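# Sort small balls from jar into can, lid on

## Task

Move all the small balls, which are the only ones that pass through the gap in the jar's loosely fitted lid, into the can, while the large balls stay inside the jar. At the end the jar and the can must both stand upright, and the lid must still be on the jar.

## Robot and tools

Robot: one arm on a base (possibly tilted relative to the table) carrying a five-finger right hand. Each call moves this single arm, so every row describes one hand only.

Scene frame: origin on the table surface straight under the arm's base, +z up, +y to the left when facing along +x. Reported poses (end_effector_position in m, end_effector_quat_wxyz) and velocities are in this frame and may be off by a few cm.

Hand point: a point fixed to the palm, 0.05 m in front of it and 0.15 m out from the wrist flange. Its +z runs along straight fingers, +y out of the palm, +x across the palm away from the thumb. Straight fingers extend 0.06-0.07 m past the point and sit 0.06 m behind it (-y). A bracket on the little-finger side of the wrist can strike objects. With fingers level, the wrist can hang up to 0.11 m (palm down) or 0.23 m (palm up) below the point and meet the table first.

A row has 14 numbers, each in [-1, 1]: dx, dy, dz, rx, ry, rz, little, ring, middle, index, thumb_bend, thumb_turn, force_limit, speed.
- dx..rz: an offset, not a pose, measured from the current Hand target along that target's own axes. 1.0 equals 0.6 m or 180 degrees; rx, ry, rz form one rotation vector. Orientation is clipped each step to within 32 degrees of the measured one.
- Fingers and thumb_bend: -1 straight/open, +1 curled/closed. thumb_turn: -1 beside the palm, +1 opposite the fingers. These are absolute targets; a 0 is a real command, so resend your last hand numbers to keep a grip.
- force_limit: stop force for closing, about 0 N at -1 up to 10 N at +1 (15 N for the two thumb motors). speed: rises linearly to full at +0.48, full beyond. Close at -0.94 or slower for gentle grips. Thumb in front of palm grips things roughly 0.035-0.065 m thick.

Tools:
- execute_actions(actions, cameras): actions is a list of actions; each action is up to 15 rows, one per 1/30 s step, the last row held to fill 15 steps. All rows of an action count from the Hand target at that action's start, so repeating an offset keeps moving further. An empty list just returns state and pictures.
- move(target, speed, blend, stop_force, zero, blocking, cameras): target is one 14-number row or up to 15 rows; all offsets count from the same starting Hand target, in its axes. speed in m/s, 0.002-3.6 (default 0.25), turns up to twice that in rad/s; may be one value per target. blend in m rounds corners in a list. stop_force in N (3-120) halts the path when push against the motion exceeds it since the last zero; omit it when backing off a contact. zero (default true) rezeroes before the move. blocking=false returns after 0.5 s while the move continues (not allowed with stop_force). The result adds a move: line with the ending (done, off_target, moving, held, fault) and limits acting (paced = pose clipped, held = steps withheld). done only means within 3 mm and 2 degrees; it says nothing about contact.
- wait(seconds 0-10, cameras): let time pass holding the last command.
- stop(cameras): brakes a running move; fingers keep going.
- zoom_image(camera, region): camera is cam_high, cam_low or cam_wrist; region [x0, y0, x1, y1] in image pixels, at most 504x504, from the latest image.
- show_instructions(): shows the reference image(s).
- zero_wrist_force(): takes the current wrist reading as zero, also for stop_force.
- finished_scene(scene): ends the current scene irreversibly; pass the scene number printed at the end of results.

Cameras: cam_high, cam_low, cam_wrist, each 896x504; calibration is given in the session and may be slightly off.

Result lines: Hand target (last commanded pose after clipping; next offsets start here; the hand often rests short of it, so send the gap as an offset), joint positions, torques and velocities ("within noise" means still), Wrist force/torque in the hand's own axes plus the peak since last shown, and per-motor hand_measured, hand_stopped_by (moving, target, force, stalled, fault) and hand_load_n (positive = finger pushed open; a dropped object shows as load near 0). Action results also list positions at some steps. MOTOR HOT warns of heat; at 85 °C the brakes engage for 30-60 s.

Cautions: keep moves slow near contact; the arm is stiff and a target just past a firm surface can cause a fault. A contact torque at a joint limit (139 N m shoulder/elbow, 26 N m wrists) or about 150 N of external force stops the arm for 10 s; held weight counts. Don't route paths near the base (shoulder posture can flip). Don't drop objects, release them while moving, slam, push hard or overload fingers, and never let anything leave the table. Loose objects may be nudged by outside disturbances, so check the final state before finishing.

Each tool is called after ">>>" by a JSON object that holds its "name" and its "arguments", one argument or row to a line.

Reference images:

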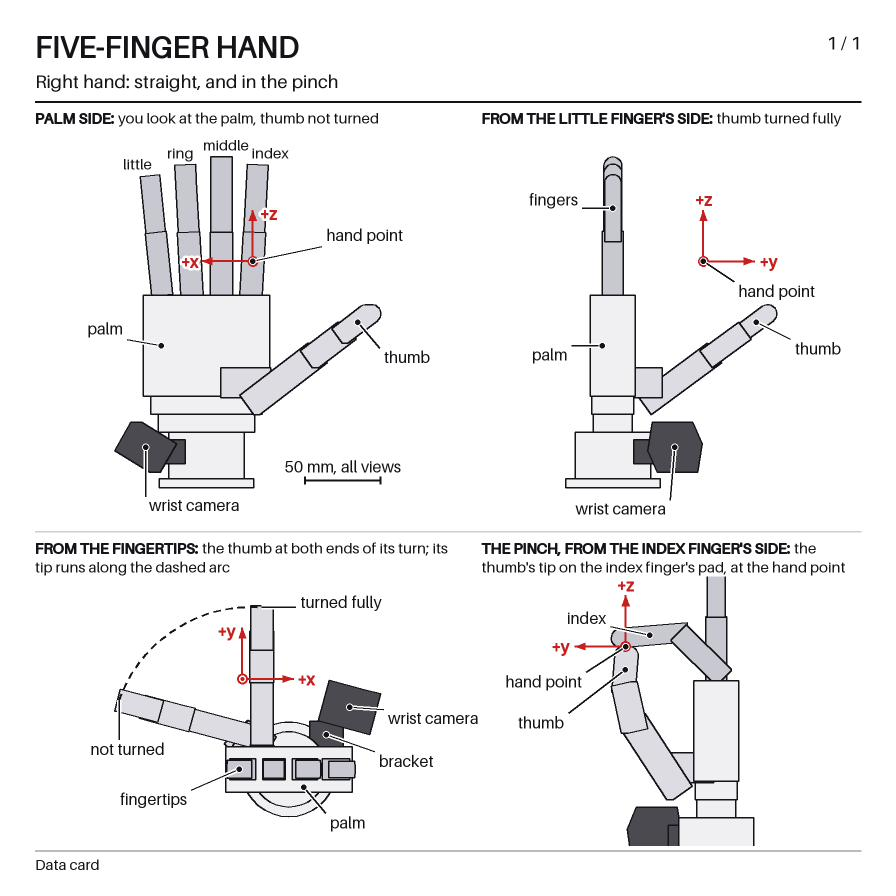

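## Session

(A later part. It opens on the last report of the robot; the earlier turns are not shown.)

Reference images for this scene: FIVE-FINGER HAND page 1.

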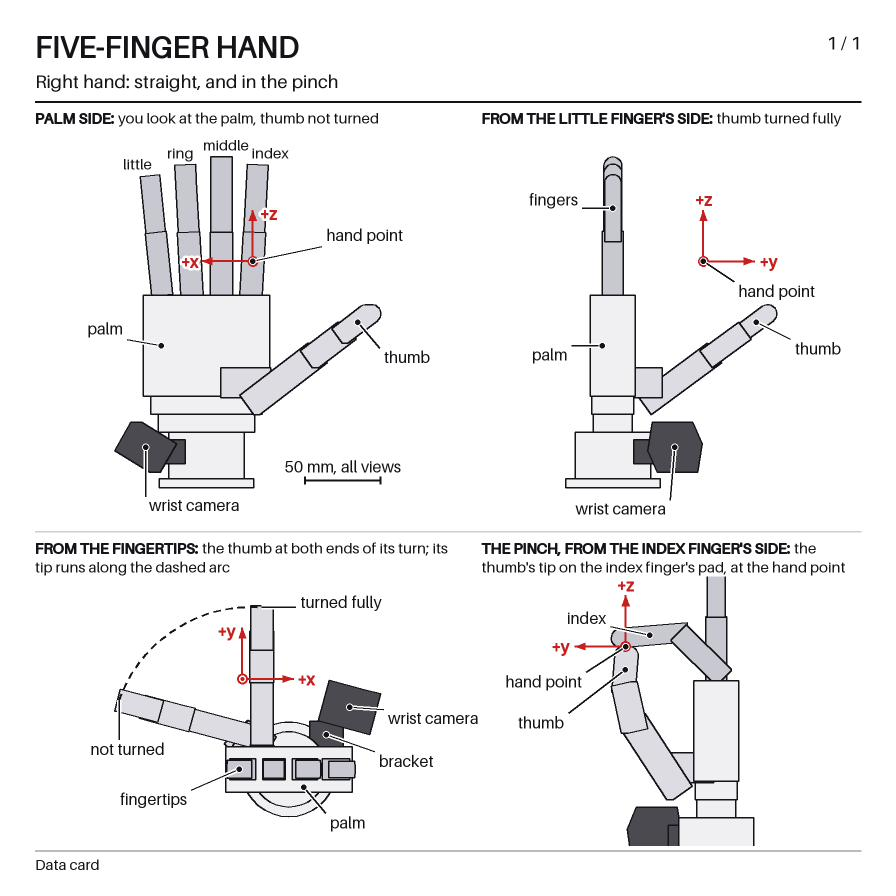

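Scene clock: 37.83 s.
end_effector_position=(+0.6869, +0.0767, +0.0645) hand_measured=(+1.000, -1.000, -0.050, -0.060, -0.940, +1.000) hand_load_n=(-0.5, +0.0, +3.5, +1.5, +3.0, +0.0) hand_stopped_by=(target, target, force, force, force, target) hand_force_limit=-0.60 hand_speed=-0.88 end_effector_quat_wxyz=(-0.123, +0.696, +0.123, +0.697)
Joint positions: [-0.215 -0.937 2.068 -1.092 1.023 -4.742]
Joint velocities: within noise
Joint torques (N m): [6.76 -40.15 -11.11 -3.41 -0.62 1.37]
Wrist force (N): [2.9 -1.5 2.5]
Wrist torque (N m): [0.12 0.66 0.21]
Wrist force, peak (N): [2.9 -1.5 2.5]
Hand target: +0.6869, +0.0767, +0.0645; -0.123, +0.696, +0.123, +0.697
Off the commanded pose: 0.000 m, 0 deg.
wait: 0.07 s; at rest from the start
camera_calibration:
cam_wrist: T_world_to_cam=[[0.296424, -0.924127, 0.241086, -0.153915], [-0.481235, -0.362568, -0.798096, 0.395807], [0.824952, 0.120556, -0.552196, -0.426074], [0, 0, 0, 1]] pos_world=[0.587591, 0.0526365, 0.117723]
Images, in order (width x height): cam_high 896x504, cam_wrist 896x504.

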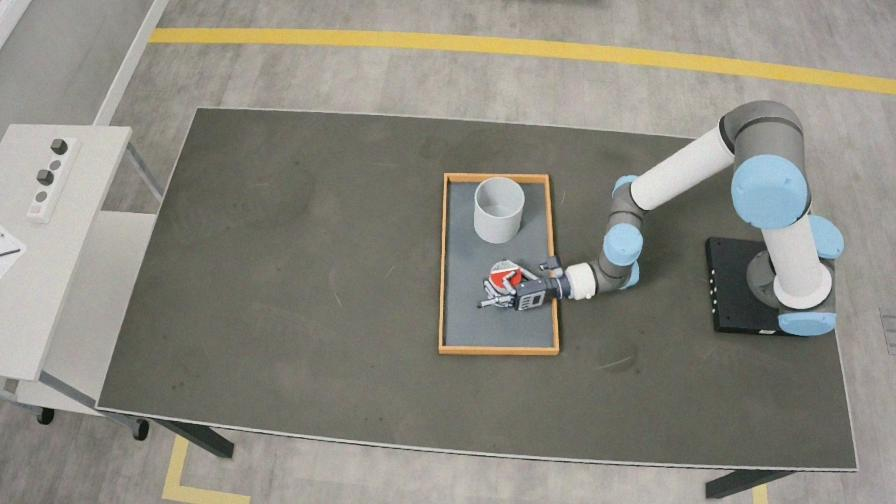

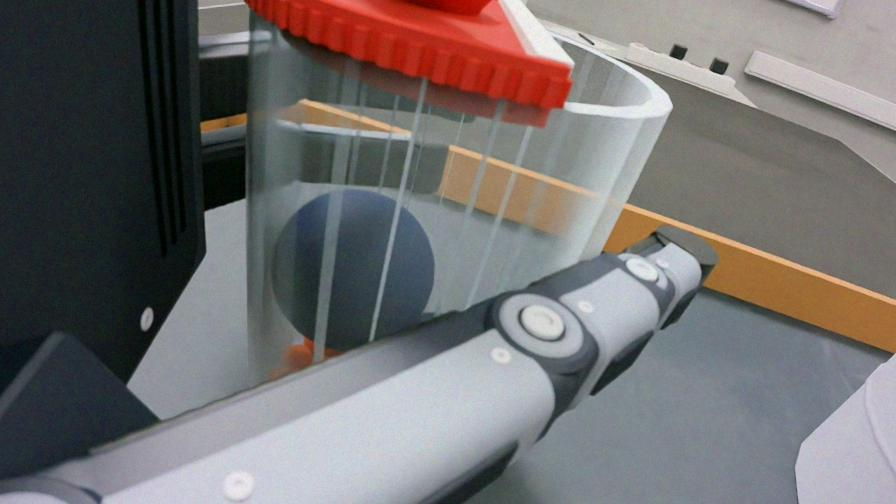

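>>> {"name": "execute_actions", "arguments": {
  "actions": [
    [[0,0,0,0,0,0,0.8,-1.0,0.0,0.0,-1.0,1.0,-0.6,-0.5]]
  ],
  "cameras": ["cam_high"]
}}

>>> {"name": "zoom_image", "arguments": {
  "camera": "cam_high",
  "region": [470, 240, 554, 310]
}}

Scene clock: 40.03 s.
end_effector_position=(+0.6869, +0.0767, +0.0645) hand_measured=(+0.800, -1.000, -0.050, -0.060, -1.000, +1.000) hand_load_n=(+0.0, +0.0, +0.5, +0.0, +0.0, +0.0) hand_stopped_by=(target, target, force, force, target, target) hand_force_limit=-0.60 hand_speed=-0.50 end_effector_quat_wxyz=(-0.123, +0.696, +0.123, +0.697)
Joint positions: [-0.215 -0.937 2.068 -1.092 1.023 -4.742]
Joint velocities: within noise
Joint torques (N m): [6.48 -39.91 -13.86 -3.18 -1.45 1.17]
Wrist force (N): [3.2 -2.0 3.0]
Wrist torque (N m): [0.13 0.71 0.22]
Wrist force, peak (N): [3.6 -2.0 3.2]
Hand target: +0.6869, +0.0767, +0.0645; -0.123, +0.696, +0.123, +0.697
Off the commanded pose: 0.000 m, 0 deg.
Step readings (end_effector_position):
0: (+0.6869, +0.0767, +0.0645)
1: (+0.6869, +0.0767, +0.0645)
2: (+0.6869, +0.0767, +0.0645)
4: (+0.6869, +0.0767, +0.0645)
8: (+0.6869, +0.0767, +0.0645)
15: (+0.6869, +0.0767, +0.0645)
Images, in order (width x height): cam_high 896x504.

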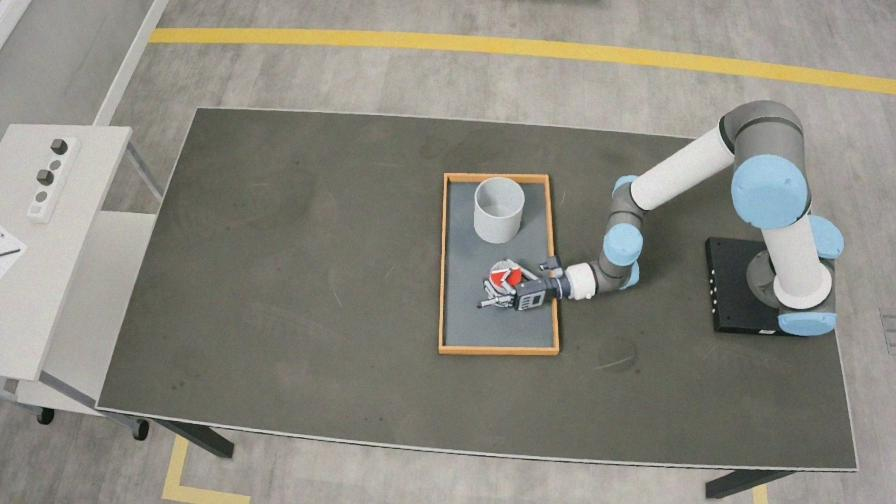

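Scaled by 6.000 from the camera's 896x504 image, which has a finer 1280x720 frame.

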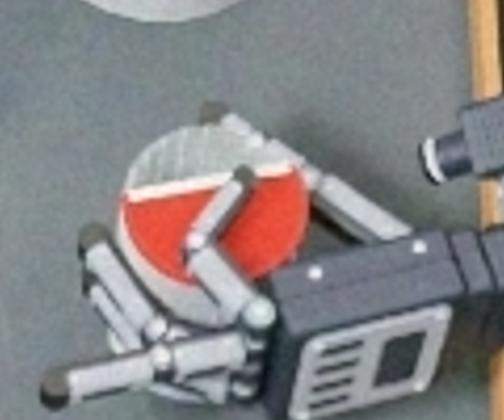

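>>> {"name": "move", "arguments": {
  "target": [-0.0133,0,0,0,0,0,0.72,-1.0,0.0,0.0,-1.0,1.0,-0.6,-0.5],
  "speed": 0.005,
  "stop_force": 3,
  "cameras": ["cam_high","cam_wrist"]
}}

>>> {"name": "zoom_image", "arguments": {
  "camera": "cam_high",
  "region": [470, 240, 554, 310]
}}

Scene clock: 42.03 s.
end_effector_position=(+0.6869, +0.0767, +0.0619) hand_measured=(+0.720, -1.000, -0.050, -0.060, -1.000, +1.000) hand_load_n=(+0.0, +0.0, +0.5, +0.0, +0.0, +0.5) hand_stopped_by=(target, target, force, force, target, target) hand_force_limit=-0.60 hand_speed=-0.50 end_effector_quat_wxyz=(-0.123, +0.696, +0.123, +0.697)
Joint positions: [-0.215 -0.931 2.068 -1.098 1.022 -4.742]
Joint velocities: within noise
Joint torques (N m): [4.91 -39.78 -9.23 1.39 0.23 0.9]
Wrist force (N): [5.5 -2.1 3.3]
Wrist torque (N m): [0.11 0.60 0.24]
Wrist force, peak (N): [8.6 -2.5 3.6]
Hand target: +0.6869, +0.0767, +0.0619; -0.123, +0.696, +0.123, +0.697 (not the last commanded pose)
Off the commanded pose: 0.005 m, 0 deg.
move: contact
camera_calibration:
cam_wrist: T_world_to_cam=[[0.296424, -0.924127, 0.241086, -0.153312], [-0.481235, -0.362568, -0.798096, 0.393812], [0.824952, 0.120556, -0.552196, -0.427454], [0, 0, 0, 1]] pos_world=[0.587591, 0.0526365, 0.115223]
Images, in order (width x height): cam_high 896x504, cam_wrist 896x504.

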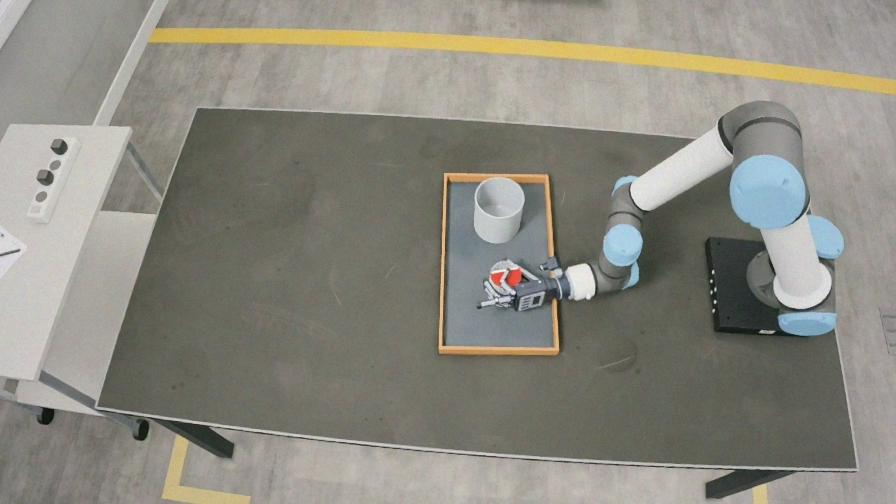

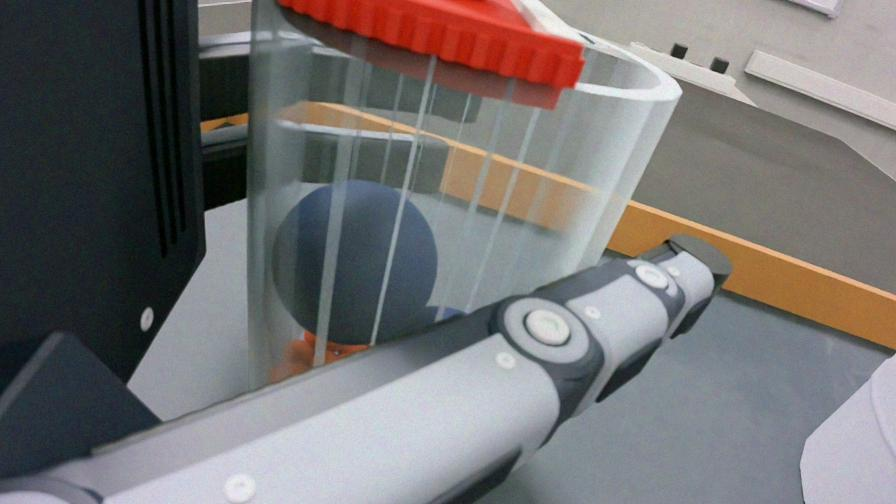

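Scaled by 6.000 from the camera's 896x504 image, which has a finer 1280x720 frame.

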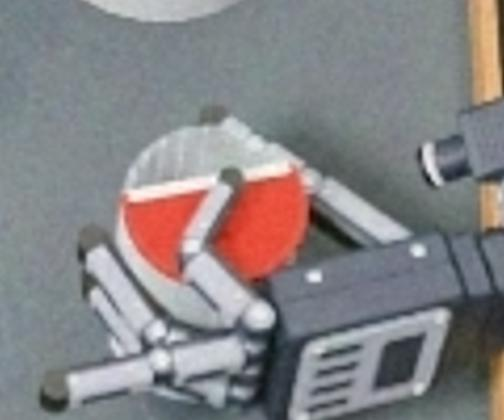

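>>> {"name": "execute_actions", "arguments": {
  "actions": [
    [[0,0,0,0,0,0,0.72,-1.0,0.0,0.0,-0.5,1.0,-0.6,-0.94]]
  ],
  "cameras": []
}}

Scene clock: 43.33 s.
end_effector_position=(+0.6869, +0.0767, +0.0619) hand_measured=(+0.720, -1.000, -0.050, -0.060, -0.946, +1.000) hand_load_n=(+0.5, +0.0, +2.5, +0.5, +3.0, +0.0) hand_stopped_by=(target, target, force, force, force, target) hand_force_limit=-0.60 hand_speed=-0.94 end_effector_quat_wxyz=(-0.123, +0.696, +0.123, +0.697)
Joint positions: [-0.215 -0.931 2.068 -1.098 1.022 -4.742]
Joint velocities: within noise
Joint torques (N m): [6.03 -39.21 -5.3 0.23 1.01 0.9]
Wrist force (N): [5.1 -1.1 1.6]
Wrist torque (N m): [0.14 0.53 0.20]
Wrist force, peak (N): [5.8 -2.3 3.3]
Hand target: +0.6869, +0.0767, +0.0619; -0.123, +0.696, +0.123, +0.697
Off the commanded pose: 0.000 m, 0 deg.
Step readings (end_effector_position):
0: (+0.6869, +0.0767, +0.0619)
1: (+0.6869, +0.0767, +0.0619)
2: (+0.6869, +0.0767, +0.0619)
4: (+0.6869, +0.0767, +0.0619)
8: (+0.6869, +0.0767, +0.0619)
15: (+0.6869, +0.0767, +0.0619)
No camera images: "cameras" was empty.

>>> {"name": "execute_actions", "arguments": {
  "actions": [
    [[0,0,0,0,0,0,0.72,-1.0,0.0,0.0,-0.3,1.0,-0.16,-0.94]]
  ],
  "cameras": ["cam_wrist"]
}}

Scene clock: 44.37 s.
end_effector_position=(+0.6869, +0.0767, +0.0619) hand_measured=(+0.720, -1.000, -0.050, -0.060, -0.926, +1.000) hand_load_n=(+1.0, +0.0, +5.0, +2.0, +6.0, +0.0) hand_stopped_by=(target, target, force, force, force, target) hand_force_limit=-0.16 hand_speed=-0.94 end_effector_quat_wxyz=(-0.123, +0.696, +0.123, +0.697)
Joint positions: [-0.215 -0.931 2.068 -1.098 1.022 -4.742]
Joint velocities: within noise
Joint torques (N m): [6 -38.71 -5.71 -0.55 0.57 0.9]
Wrist force (N): [5.2 -0.8 1.5]
Wrist torque (N m): [0.18 0.55 0.20]
Wrist force, peak (N): [5.4 -0.9 1.7]
Hand target: +0.6869, +0.0767, +0.0619; -0.123, +0.696, +0.123, +0.697
Off the commanded pose: 0.000 m, 0 deg.
Step readings (end_effector_position):
0: (+0.6869, +0.0767, +0.0619)
1: (+0.6869, +0.0767, +0.0619)
2: (+0.6869, +0.0767, +0.0619)
4: (+0.6869, +0.0767, +0.0619)
8: (+0.6869, +0.0767, +0.0619)
15: (+0.6869, +0.0767, +0.0619)
camera_calibration:
cam_wrist: T_world_to_cam=[[0.296424, -0.924127, 0.241086, -0.153312], [-0.481235, -0.362568, -0.798096, 0.393812], [0.824952, 0.120556, -0.552196, -0.427454], [0, 0, 0, 1]] pos_world=[0.587591, 0.0526365, 0.115223]
Images, in order (width x height): cam_wrist 896x504.

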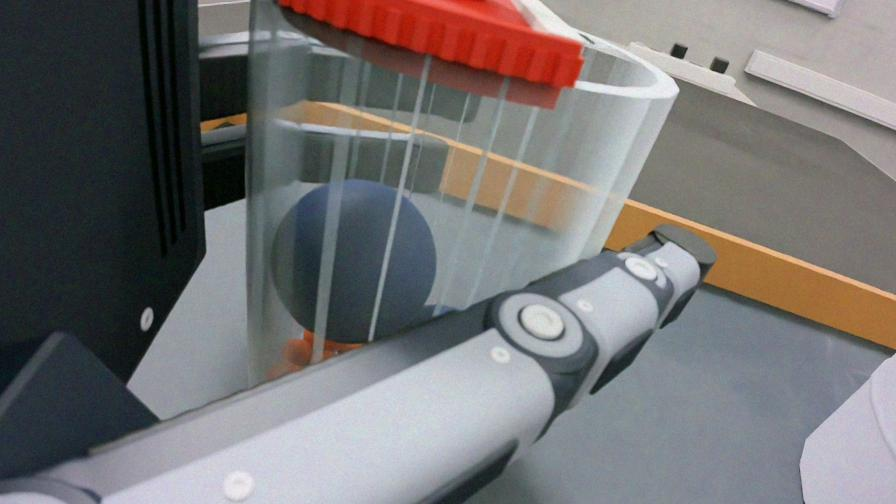

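>>> {"name": "execute_actions", "arguments": {
  "actions": [],
  "cameras": ["cam_high", "cam_low"]
}}

>>> {"name": "zoom_image", "arguments": {
  "camera": "cam_high",
  "region": [440, 160, 564, 300]
}}

>>> {"name": "zoom_image", "arguments": {
  "camera": "cam_low",
  "region": [150, 60, 650, 420]
}}

Scene clock: 46.53 s.
end_effector_position=(+0.6869, +0.0767, +0.0619) hand_measured=(+0.720, -1.000, -0.050, -0.060, -0.926, +1.000) hand_load_n=(+0.5, +0.0, +5.0, +2.0, +6.0, +0.0) hand_stopped_by=(target, target, force, force, force, target) hand_force_limit=-0.16 hand_speed=-0.94 end_effector_quat_wxyz=(-0.123, +0.696, +0.123, +0.697)
Joint positions: [-0.215 -0.931 2.068 -1.098 1.022 -4.742]
Joint velocities: within noise
Joint torques (N m): [5.06 -38.48 -6.93 -2.37 -0.36 1]
Wrist force (N): [5.1 -0.8 1.4]
Wrist torque (N m): [0.16 0.52 0.20]
Wrist force, peak (N): [5.4 -0.8 1.6]
Hand target: +0.6869, +0.0767, +0.0619; -0.123, +0.696, +0.123, +0.697
Off the commanded pose: 0.000 m, 0 deg.
Images, in order (width x height): cam_high 896x504, cam_low 896x504.

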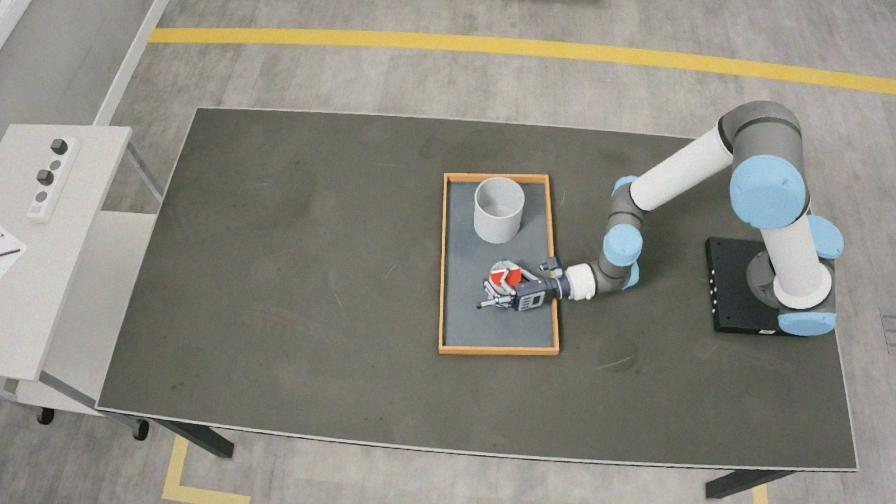

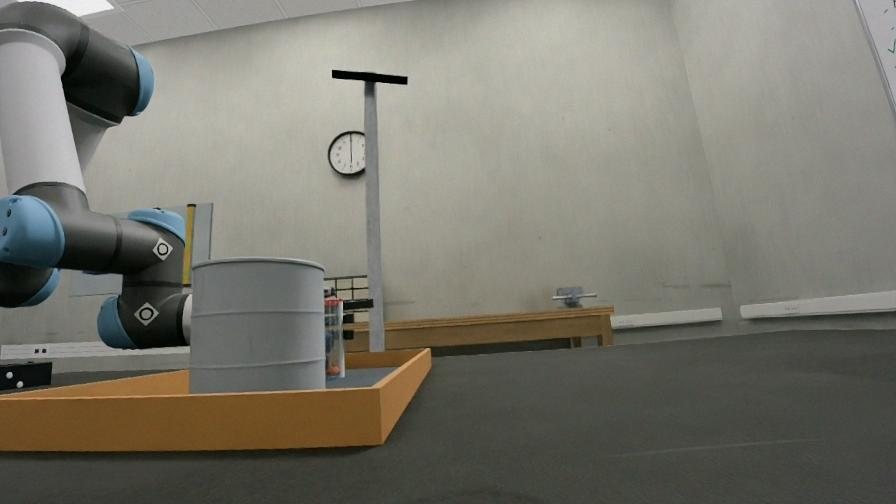

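Scaled by 3.600 from the camera's 896x504 image, which has a finer 1280x720 frame.

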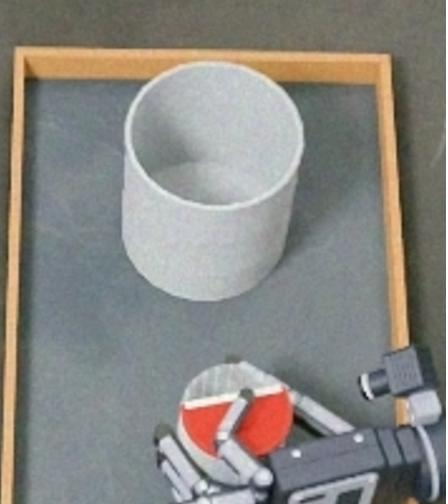

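Scaled by 1.008 from the camera's 896x504 image, which has a finer 1280x720 frame.

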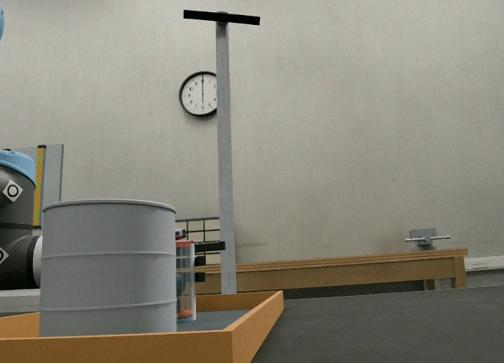

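>>> {"name": "move", "arguments": {
  "target": [0.03,0,0,0,0,0,0.72,-1.0,0.0,0.0,-0.3,1.0,-0.16,-0.94],
  "speed": 0.025,
  "cameras": ["cam_wrist", "cam_low"]
}}

>>> {"name": "zoom_image", "arguments": {
  "camera": "cam_low",
  "region": [250, 220, 450, 400]
}}

Scene clock: 48.90 s.
end_effector_position=(+0.6869, +0.0767, +0.0800) hand_measured=(+0.720, -1.000, -0.050, -0.060, -0.926, +1.000) hand_load_n=(+0.0, +0.0, +5.0, +3.0, +5.0, +1.5) hand_stopped_by=(target, target, force, force, force, target) hand_force_limit=-0.16 hand_speed=-0.94 end_effector_quat_wxyz=(-0.123, +0.696, +0.123, +0.697) end_effector_velocity=(+0.001, +0.001, +0.000) end_effector_angular_velocity=(+0.000, -0.004, +0.003)
Joint positions: [-0.214 -0.974 2.067 -1.054 1.024 -4.742]
Joint velocities: [0 0.003 0 -0.007 -0.003 0.001]
Joint torques (N m): [5.56 -25.05 -16.41 -3.83 0.94 1.23]
Wrist force (N): [1.5 -1.8 2.2]
Wrist torque (N m): [0.13 0.76 0.21]
Wrist force, peak (N): [5.3 -0.9 1.8]
Hand target: +0.6869, +0.0767, +0.0799; -0.123, +0.696, +0.123, +0.697
Off the commanded pose: 0.000 m, 0 deg.
move: done
camera_calibration:
cam_wrist: T_world_to_cam=[[0.296542, -0.924111, 0.241, -0.157734], [-0.481312, -0.362574, -0.798047, 0.408297], [0.824865, 0.120658, -0.552304, -0.417399], [0, 0, 0, 1]] pos_world=[0.587591, 0.0526365, 0.133323]
Images, in order (width x height): cam_low 896x504, cam_wrist 896x504.

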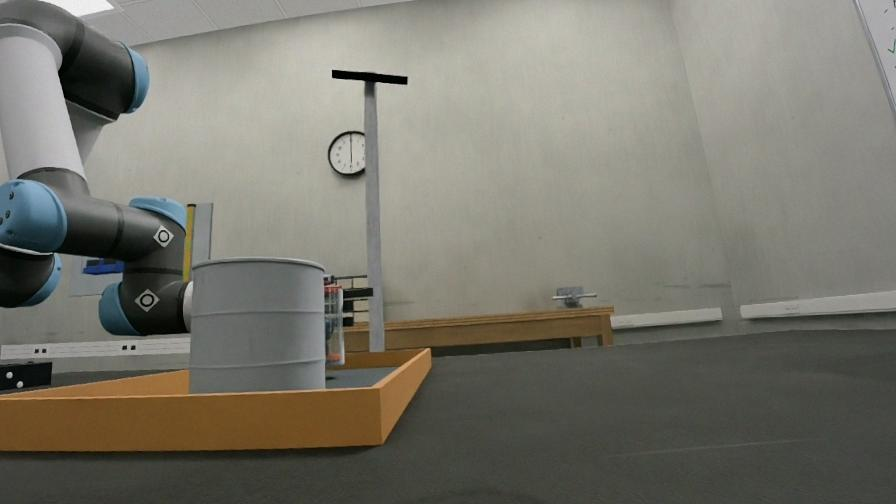

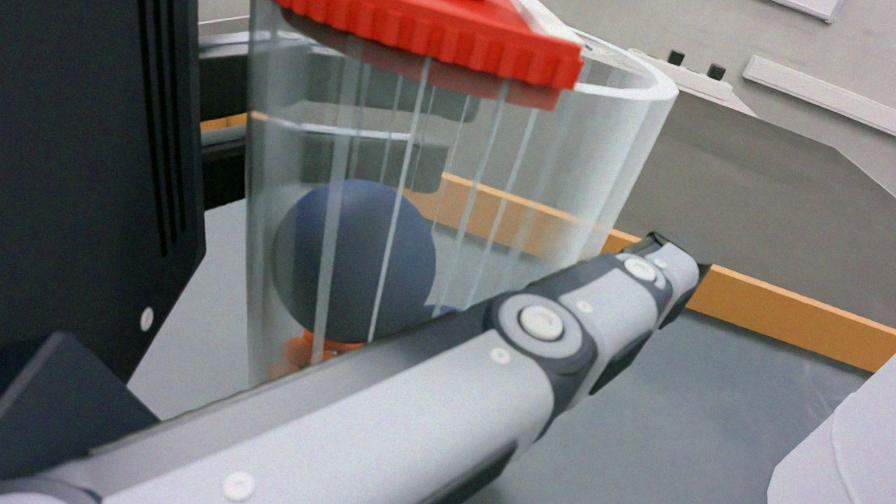

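Scaled by 2.520 from the camera's 896x504 image, which has a finer 1280x720 frame.

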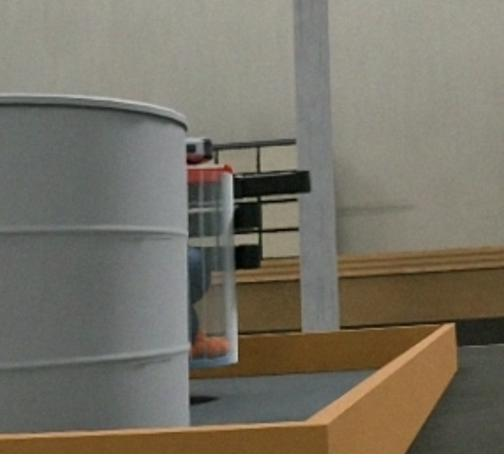

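>>> {"name": "move", "arguments": {
  "target": [0.2167,0.1899,-0.0228,-0.1111,0,0,0.72,-1.0,0.0,0.0,-0.3,1.0,-0.16,-0.94],
  "speed": 0.25,
  "cameras": ["cam_high", "cam_wrist", "cam_low"]
}}

>>> {"name": "zoom_image", "arguments": {
  "camera": "cam_high",
  "region": [440, 140, 564, 280]
}}

>>> {"name": "zoom_image", "arguments": {
  "camera": "cam_low",
  "region": [150, 60, 400, 310]
}}

Scene clock: 52.53 s.
end_effector_position=(+0.7130, -0.0351, +0.2098) hand_measured=(+0.720, -1.000, -0.050, -0.060, -0.926, +1.000) hand_load_n=(+0.0, +0.0, +5.5, +3.0, +5.0, +1.5) hand_stopped_by=(target, target, force, force, force, target) hand_force_limit=-0.16 hand_speed=-0.94 end_effector_quat_wxyz=(+0.000, +0.707, +0.000, +0.707)
Joint positions: [-0.242 -1.184 1.913 -0.7 1.345 -4.739]
Joint velocities: within noise
Joint torques (N m): [7.04 -36.53 -23.58 0.56 1.35 -1.86]
Wrist force (N): [1.4 -1.8 2.6]
Wrist torque (N m): [0.11 0.76 0.20]
Wrist force, peak (N): [3.5 -0.6 3.2]
Hand target: +0.7130, -0.0351, +0.2099; +0.000, +0.707, +0.000, +0.707
Off the commanded pose: 0.000 m, 0 deg.
move: done
camera_calibration:
cam_wrist: T_world_to_cam=[[-0.0373043, -0.969831, 0.240907, -0.0636644], [-0.576279, -0.176073, -0.798061, 0.558129], [0.816401, -0.168601, -0.552325, -0.357825], [0, 0, 0, 1]] pos_world=[0.611392, -0.023802, 0.263122]

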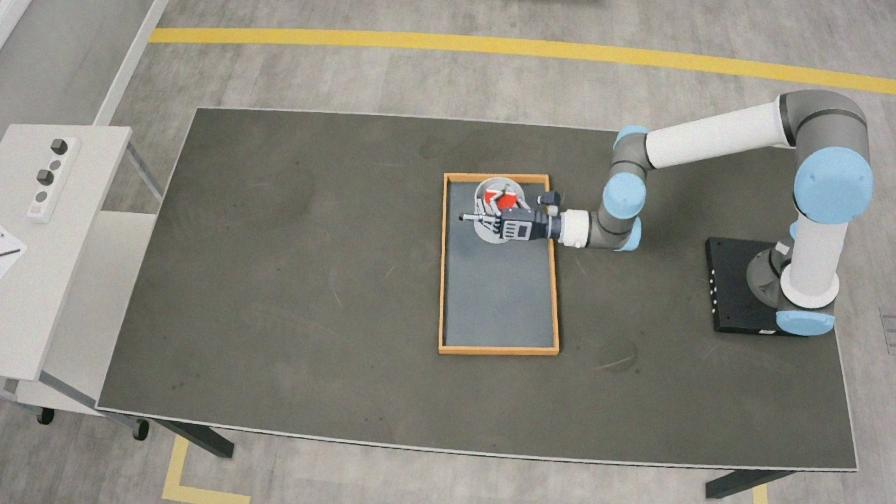

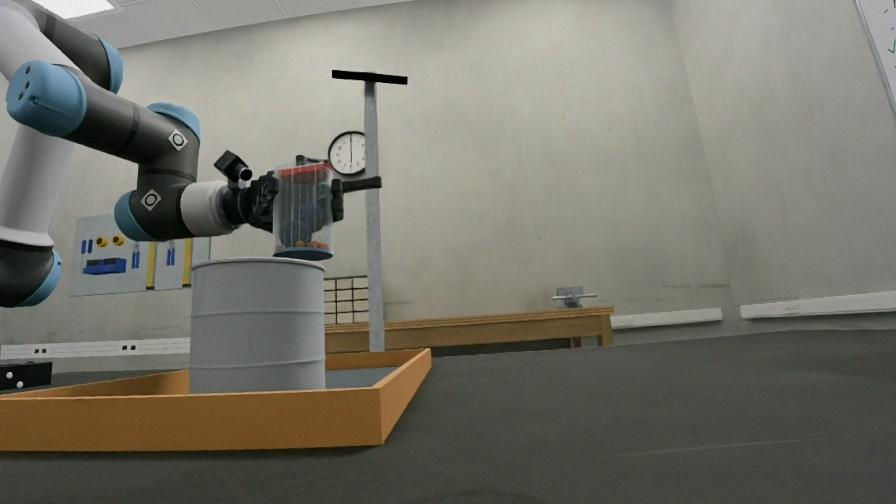

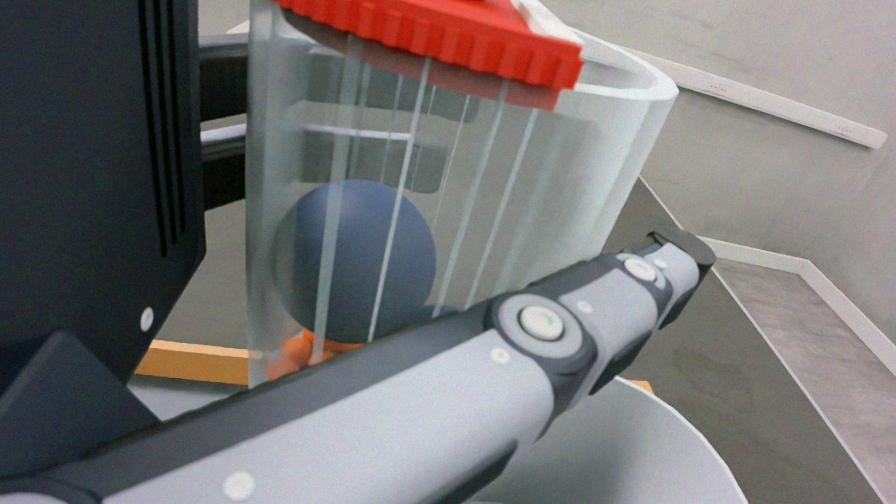

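Scaled by 3.600 from the camera's 896x504 image, which has a finer 1280x720 frame.

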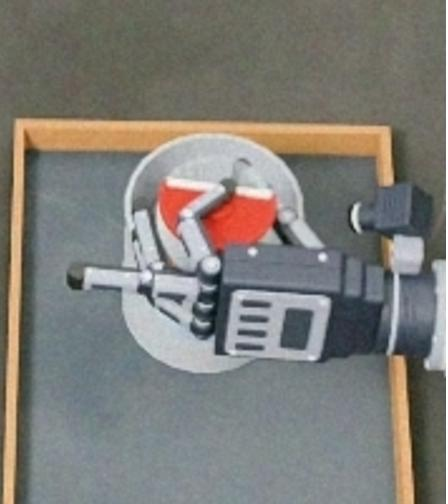

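Scaled by 2.016 from the camera's 896x504 image, which has a finer 1280x720 frame.

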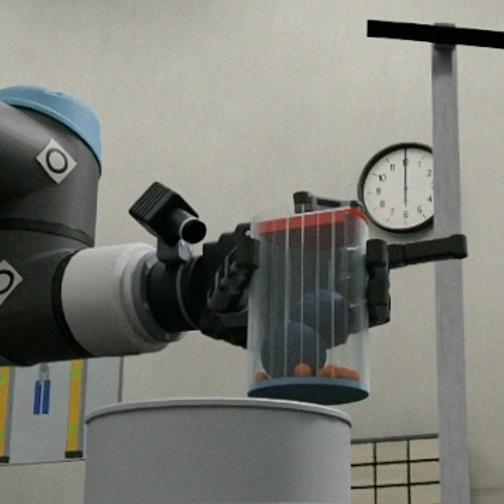

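>>> {"name": "move", "arguments": {
  "target": [
    [0,0.01,0,0,0,0.3333,0.72,-1.0,0.0,0.0,-0.3,1.0,-0.16,-0.94],
    [0,0.0417,0,0,0,0.5556,0.72,-1.0,0.0,0.0,-0.3,1.0,-0.16,-0.94],
    [0,0.1433,0,0,0,0.8333,0.72,-1.0,0.0,0.0,-0.3,1.0,-0.16,-0.94]
  ],
  "speed": [0.45,0.3,0.3],
  "blend": 0.01,
  "cameras": ["cam_high", "cam_low"]
}}

>>> {"name": "zoom_image", "arguments": {
  "camera": "cam_low",
  "region": [150, 60, 400, 310]
}}

>>> {"name": "zoom_image", "arguments": {
  "camera": "cam_high",
  "region": [440, 140, 564, 280]
}}

Scene clock: 58.27 s.
end_effector_position=(+0.7130, -0.1212, +0.2098) hand_measured=(+0.720, -1.000, -0.050, -0.060, -0.926, +1.000) hand_load_n=(+0.5, +0.0, +5.0, +2.5, +5.5, +0.0) hand_stopped_by=(target, target, force, force, force, target) hand_force_limit=-0.16 hand_speed=-0.94 end_effector_quat_wxyz=(+0.683, -0.183, +0.683, -0.183)
Joint positions: [-0.661 -1.081 1.824 -0.709 0.926 -2.136]
Joint velocities: within noise
Joint torques (N m): [7.16 -42.15 -11.08 1.11 1.21 1.75]
Wrist force (N): [-0.3 -2.3 1.4]
Wrist torque (N m): [0.44 -0.07 -0.07]
Wrist force, peak (N): [1.1 -2.7 2.5]
Hand target: +0.7130, -0.1211, +0.2099; +0.683, -0.183, +0.683, -0.183
Off the commanded pose: 0.000 m, 0 deg.
move: done
Images, in order (width x height): cam_high 896x504, cam_low 896x504.

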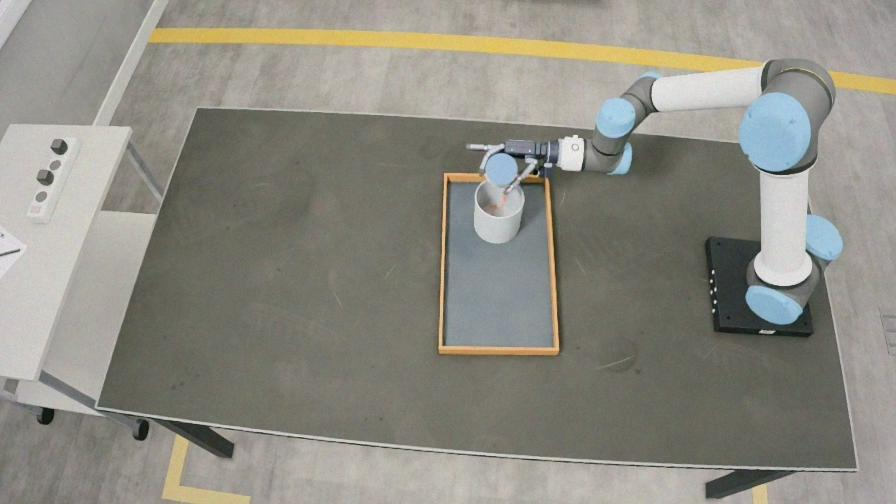

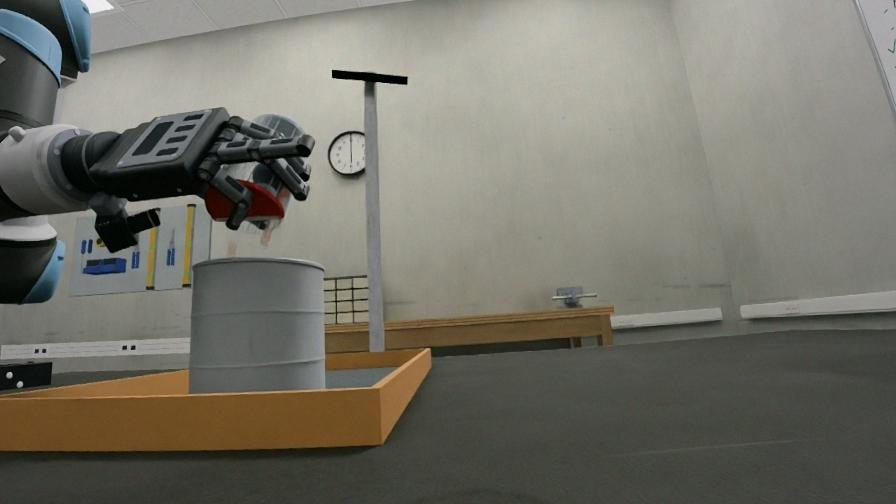

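Scaled by 2.016 from the camera's 896x504 image, which has a finer 1280x720 frame.

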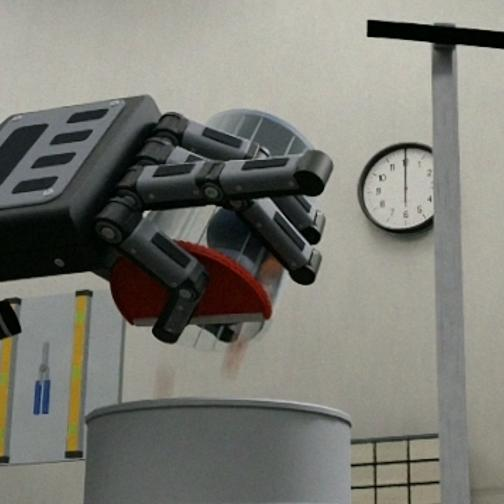

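Scaled by 3.600 from the camera's 896x504 image, which has a finer 1280x720 frame.

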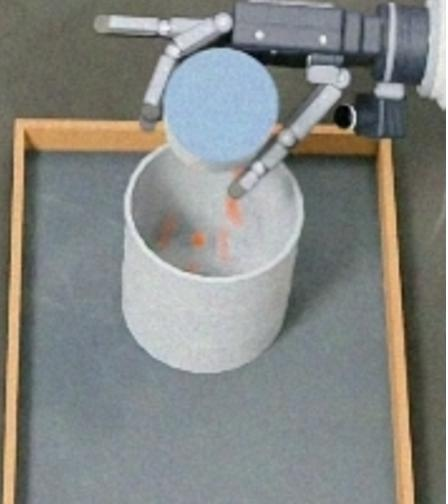

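>>> {"name": "wait", "arguments": {
  "seconds": 0.5,
  "cameras": ["cam_high", "cam_low"]
}}

>>> {"name": "zoom_image", "arguments": {
  "camera": "cam_low",
  "region": [190, 100, 330, 270]
}}

>>> {"name": "zoom_image", "arguments": {
  "camera": "cam_high",
  "region": [460, 140, 544, 240]
}}

Scene clock: 58.90 s.
end_effector_position=(+0.7130, -0.1211, +0.2098) hand_measured=(+0.720, -1.000, -0.050, -0.060, -0.926, +1.000) hand_load_n=(+0.0, +0.0, +5.0, +2.5, +5.5, +0.5) hand_stopped_by=(target, target, force, force, force, target) hand_force_limit=-0.16 hand_speed=-0.94 end_effector_quat_wxyz=(+0.683, -0.183, +0.683, -0.183)
Joint positions: [-0.661 -1.081 1.824 -0.708 0.926 -2.136]
Joint velocities: within noise
Joint torques (N m): [8.24 -43.14 -11.9 0.75 1.06 2.05]
Wrist force (N): [-0.5 -2.4 1.3]
Wrist torque (N m): [0.44 -0.04 -0.09]
Wrist force, peak (N): [-0.3 -2.7 1.4]
Hand target: +0.7130, -0.1211, +0.2099; +0.683, -0.183, +0.683, -0.183
Off the commanded pose: 0.000 m, 0 deg.
wait: 0.50 s; at rest by 0.03 s
Images, in order (width x height): cam_high 896x504, cam_low 896x504.

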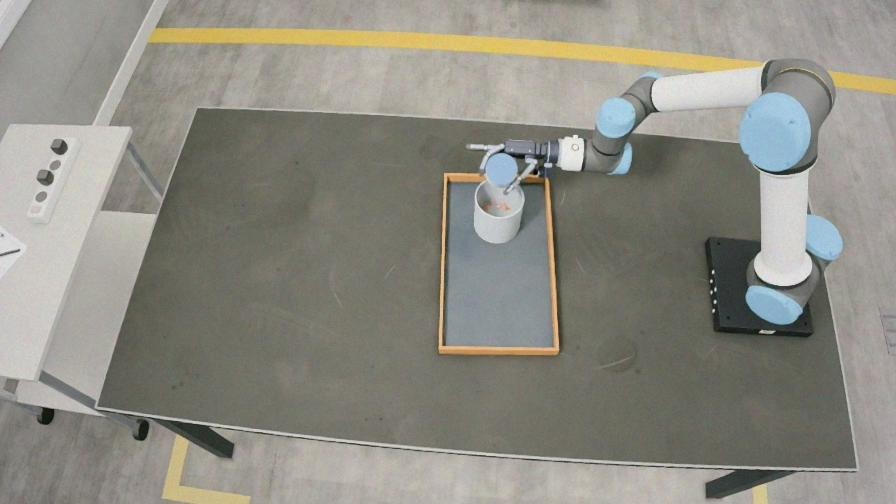

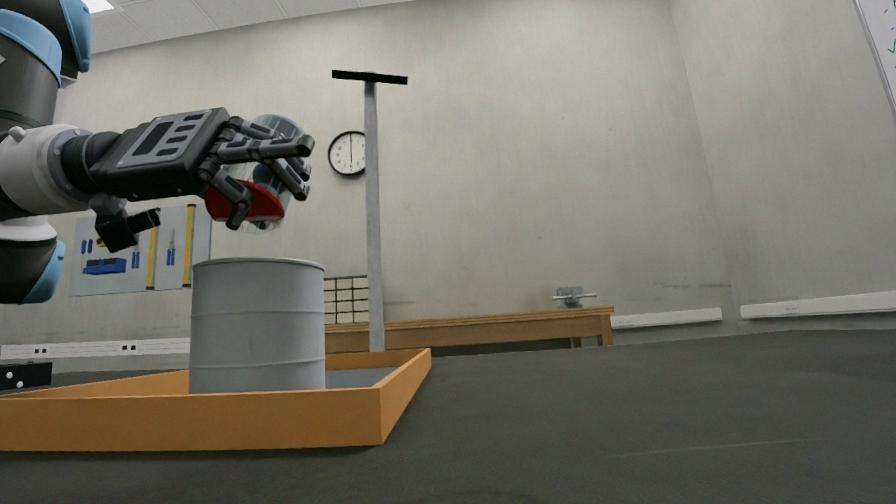

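Scaled by 2.965 from the camera's 896x504 image, which has a finer 1280x720 frame.

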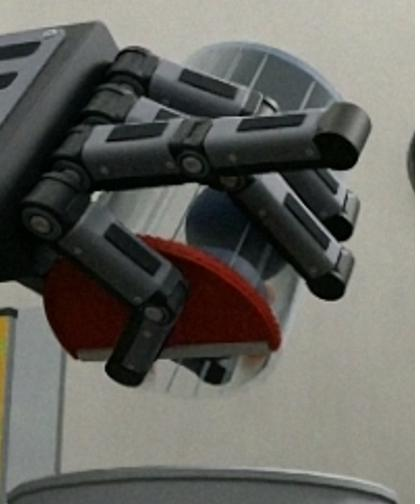

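Scaled by 5.040 from the camera's 896x504 image, which has a finer 1280x720 frame.

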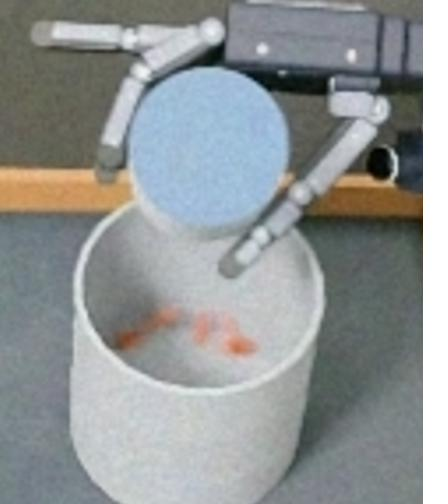

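>>> {"name": "move", "arguments": {
  "target": [
    [0.0208,-0.0361,0,0,0,0.1944,0.72,-1.0,0.0,0.0,-0.3,1.0,-0.16,-0.94],
    [-0.01,0.0173,0,0,0,-0.0556,0.72,-1.0,0.0,0.0,-0.3,1.0,-0.16,-0.94]
  ],
  "speed": [0.5,0.5],
  "cameras": ["cam_high", "cam_low"]
}}

>>> {"name": "zoom_image", "arguments": {
  "camera": "cam_low",
  "region": [190, 100, 330, 270]
}}

>>> {"name": "zoom_image", "arguments": {
  "camera": "cam_high",
  "region": [460, 140, 544, 240]
}}

Scene clock: 61.73 s.
end_effector_position=(+0.7130, -0.1091, +0.2099) hand_measured=(+0.720, -1.000, -0.052, -0.060, -0.926, +1.000) hand_load_n=(+0.0, +0.0, +5.0, +2.5, +5.5, +1.0) hand_stopped_by=(target, target, force, force, force, target) hand_force_limit=-0.16 hand_speed=-0.94 end_effector_quat_wxyz=(+0.665, -0.242, +0.664, -0.242)
Joint positions: [-0.637 -1.108 1.831 -0.688 0.95 -2.309]
Joint velocities: within noise
Joint torques (N m): [-6.59 -23.99 -22.88 -3.44 -1.99 -1.8]
Wrist force (N): [-0.5 -2.8 1.4]
Wrist torque (N m): [0.47 0.02 -0.07]
Wrist force, peak (N): [-0.5 -2.9 1.6]
Hand target: +0.7130, -0.1091, +0.2099; +0.665, -0.242, +0.664, -0.242
Off the commanded pose: 0.000 m, 0 deg.
move: done
Images, in order (width x height): cam_high 896x504, cam_low 896x504.

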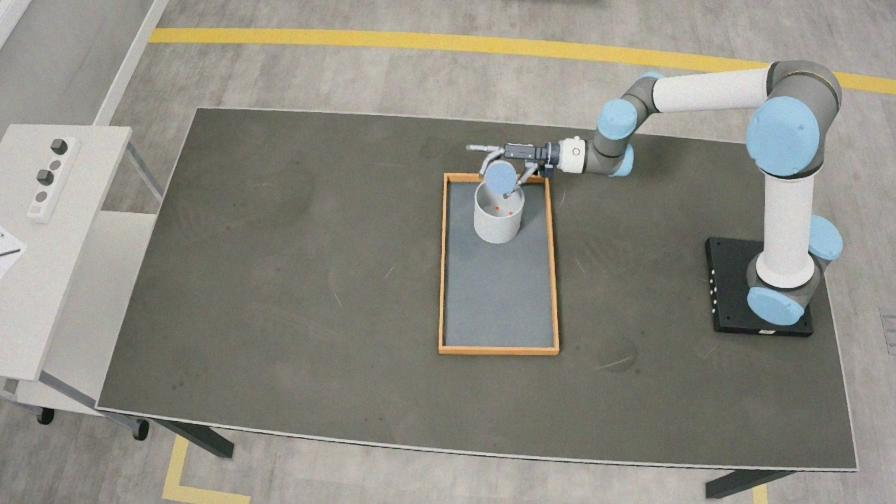

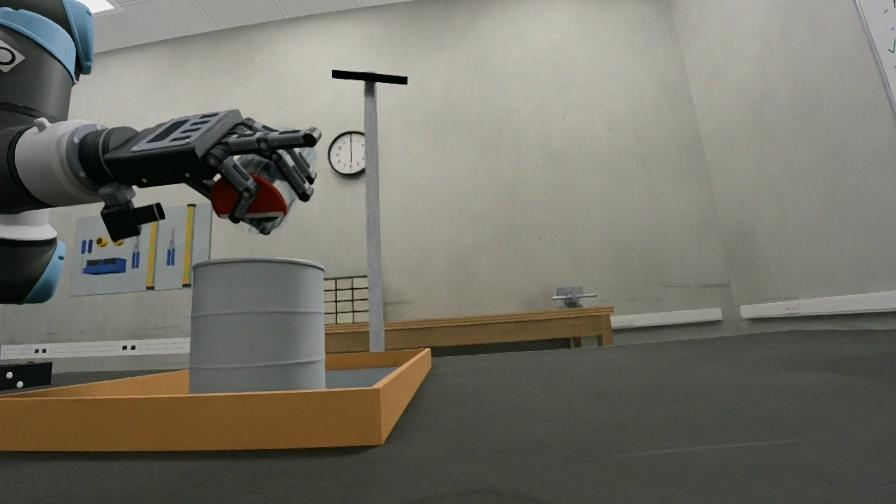

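Scaled by 2.965 from the camera's 896x504 image, which has a finer 1280x720 frame.

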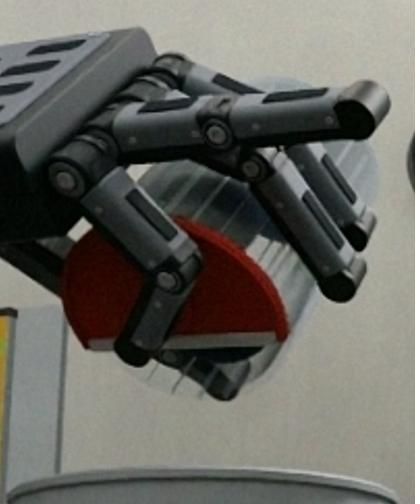

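Scaled by 5.040 from the camera's 896x504 image, which has a finer 1280x720 frame.

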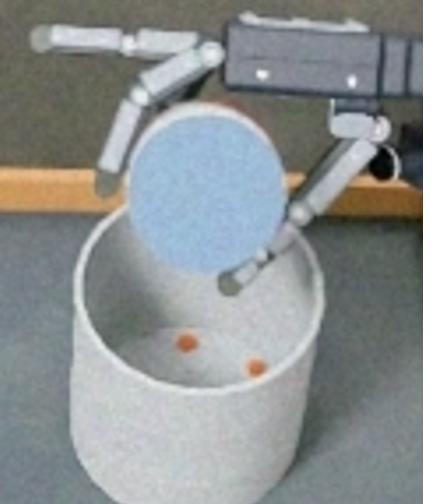

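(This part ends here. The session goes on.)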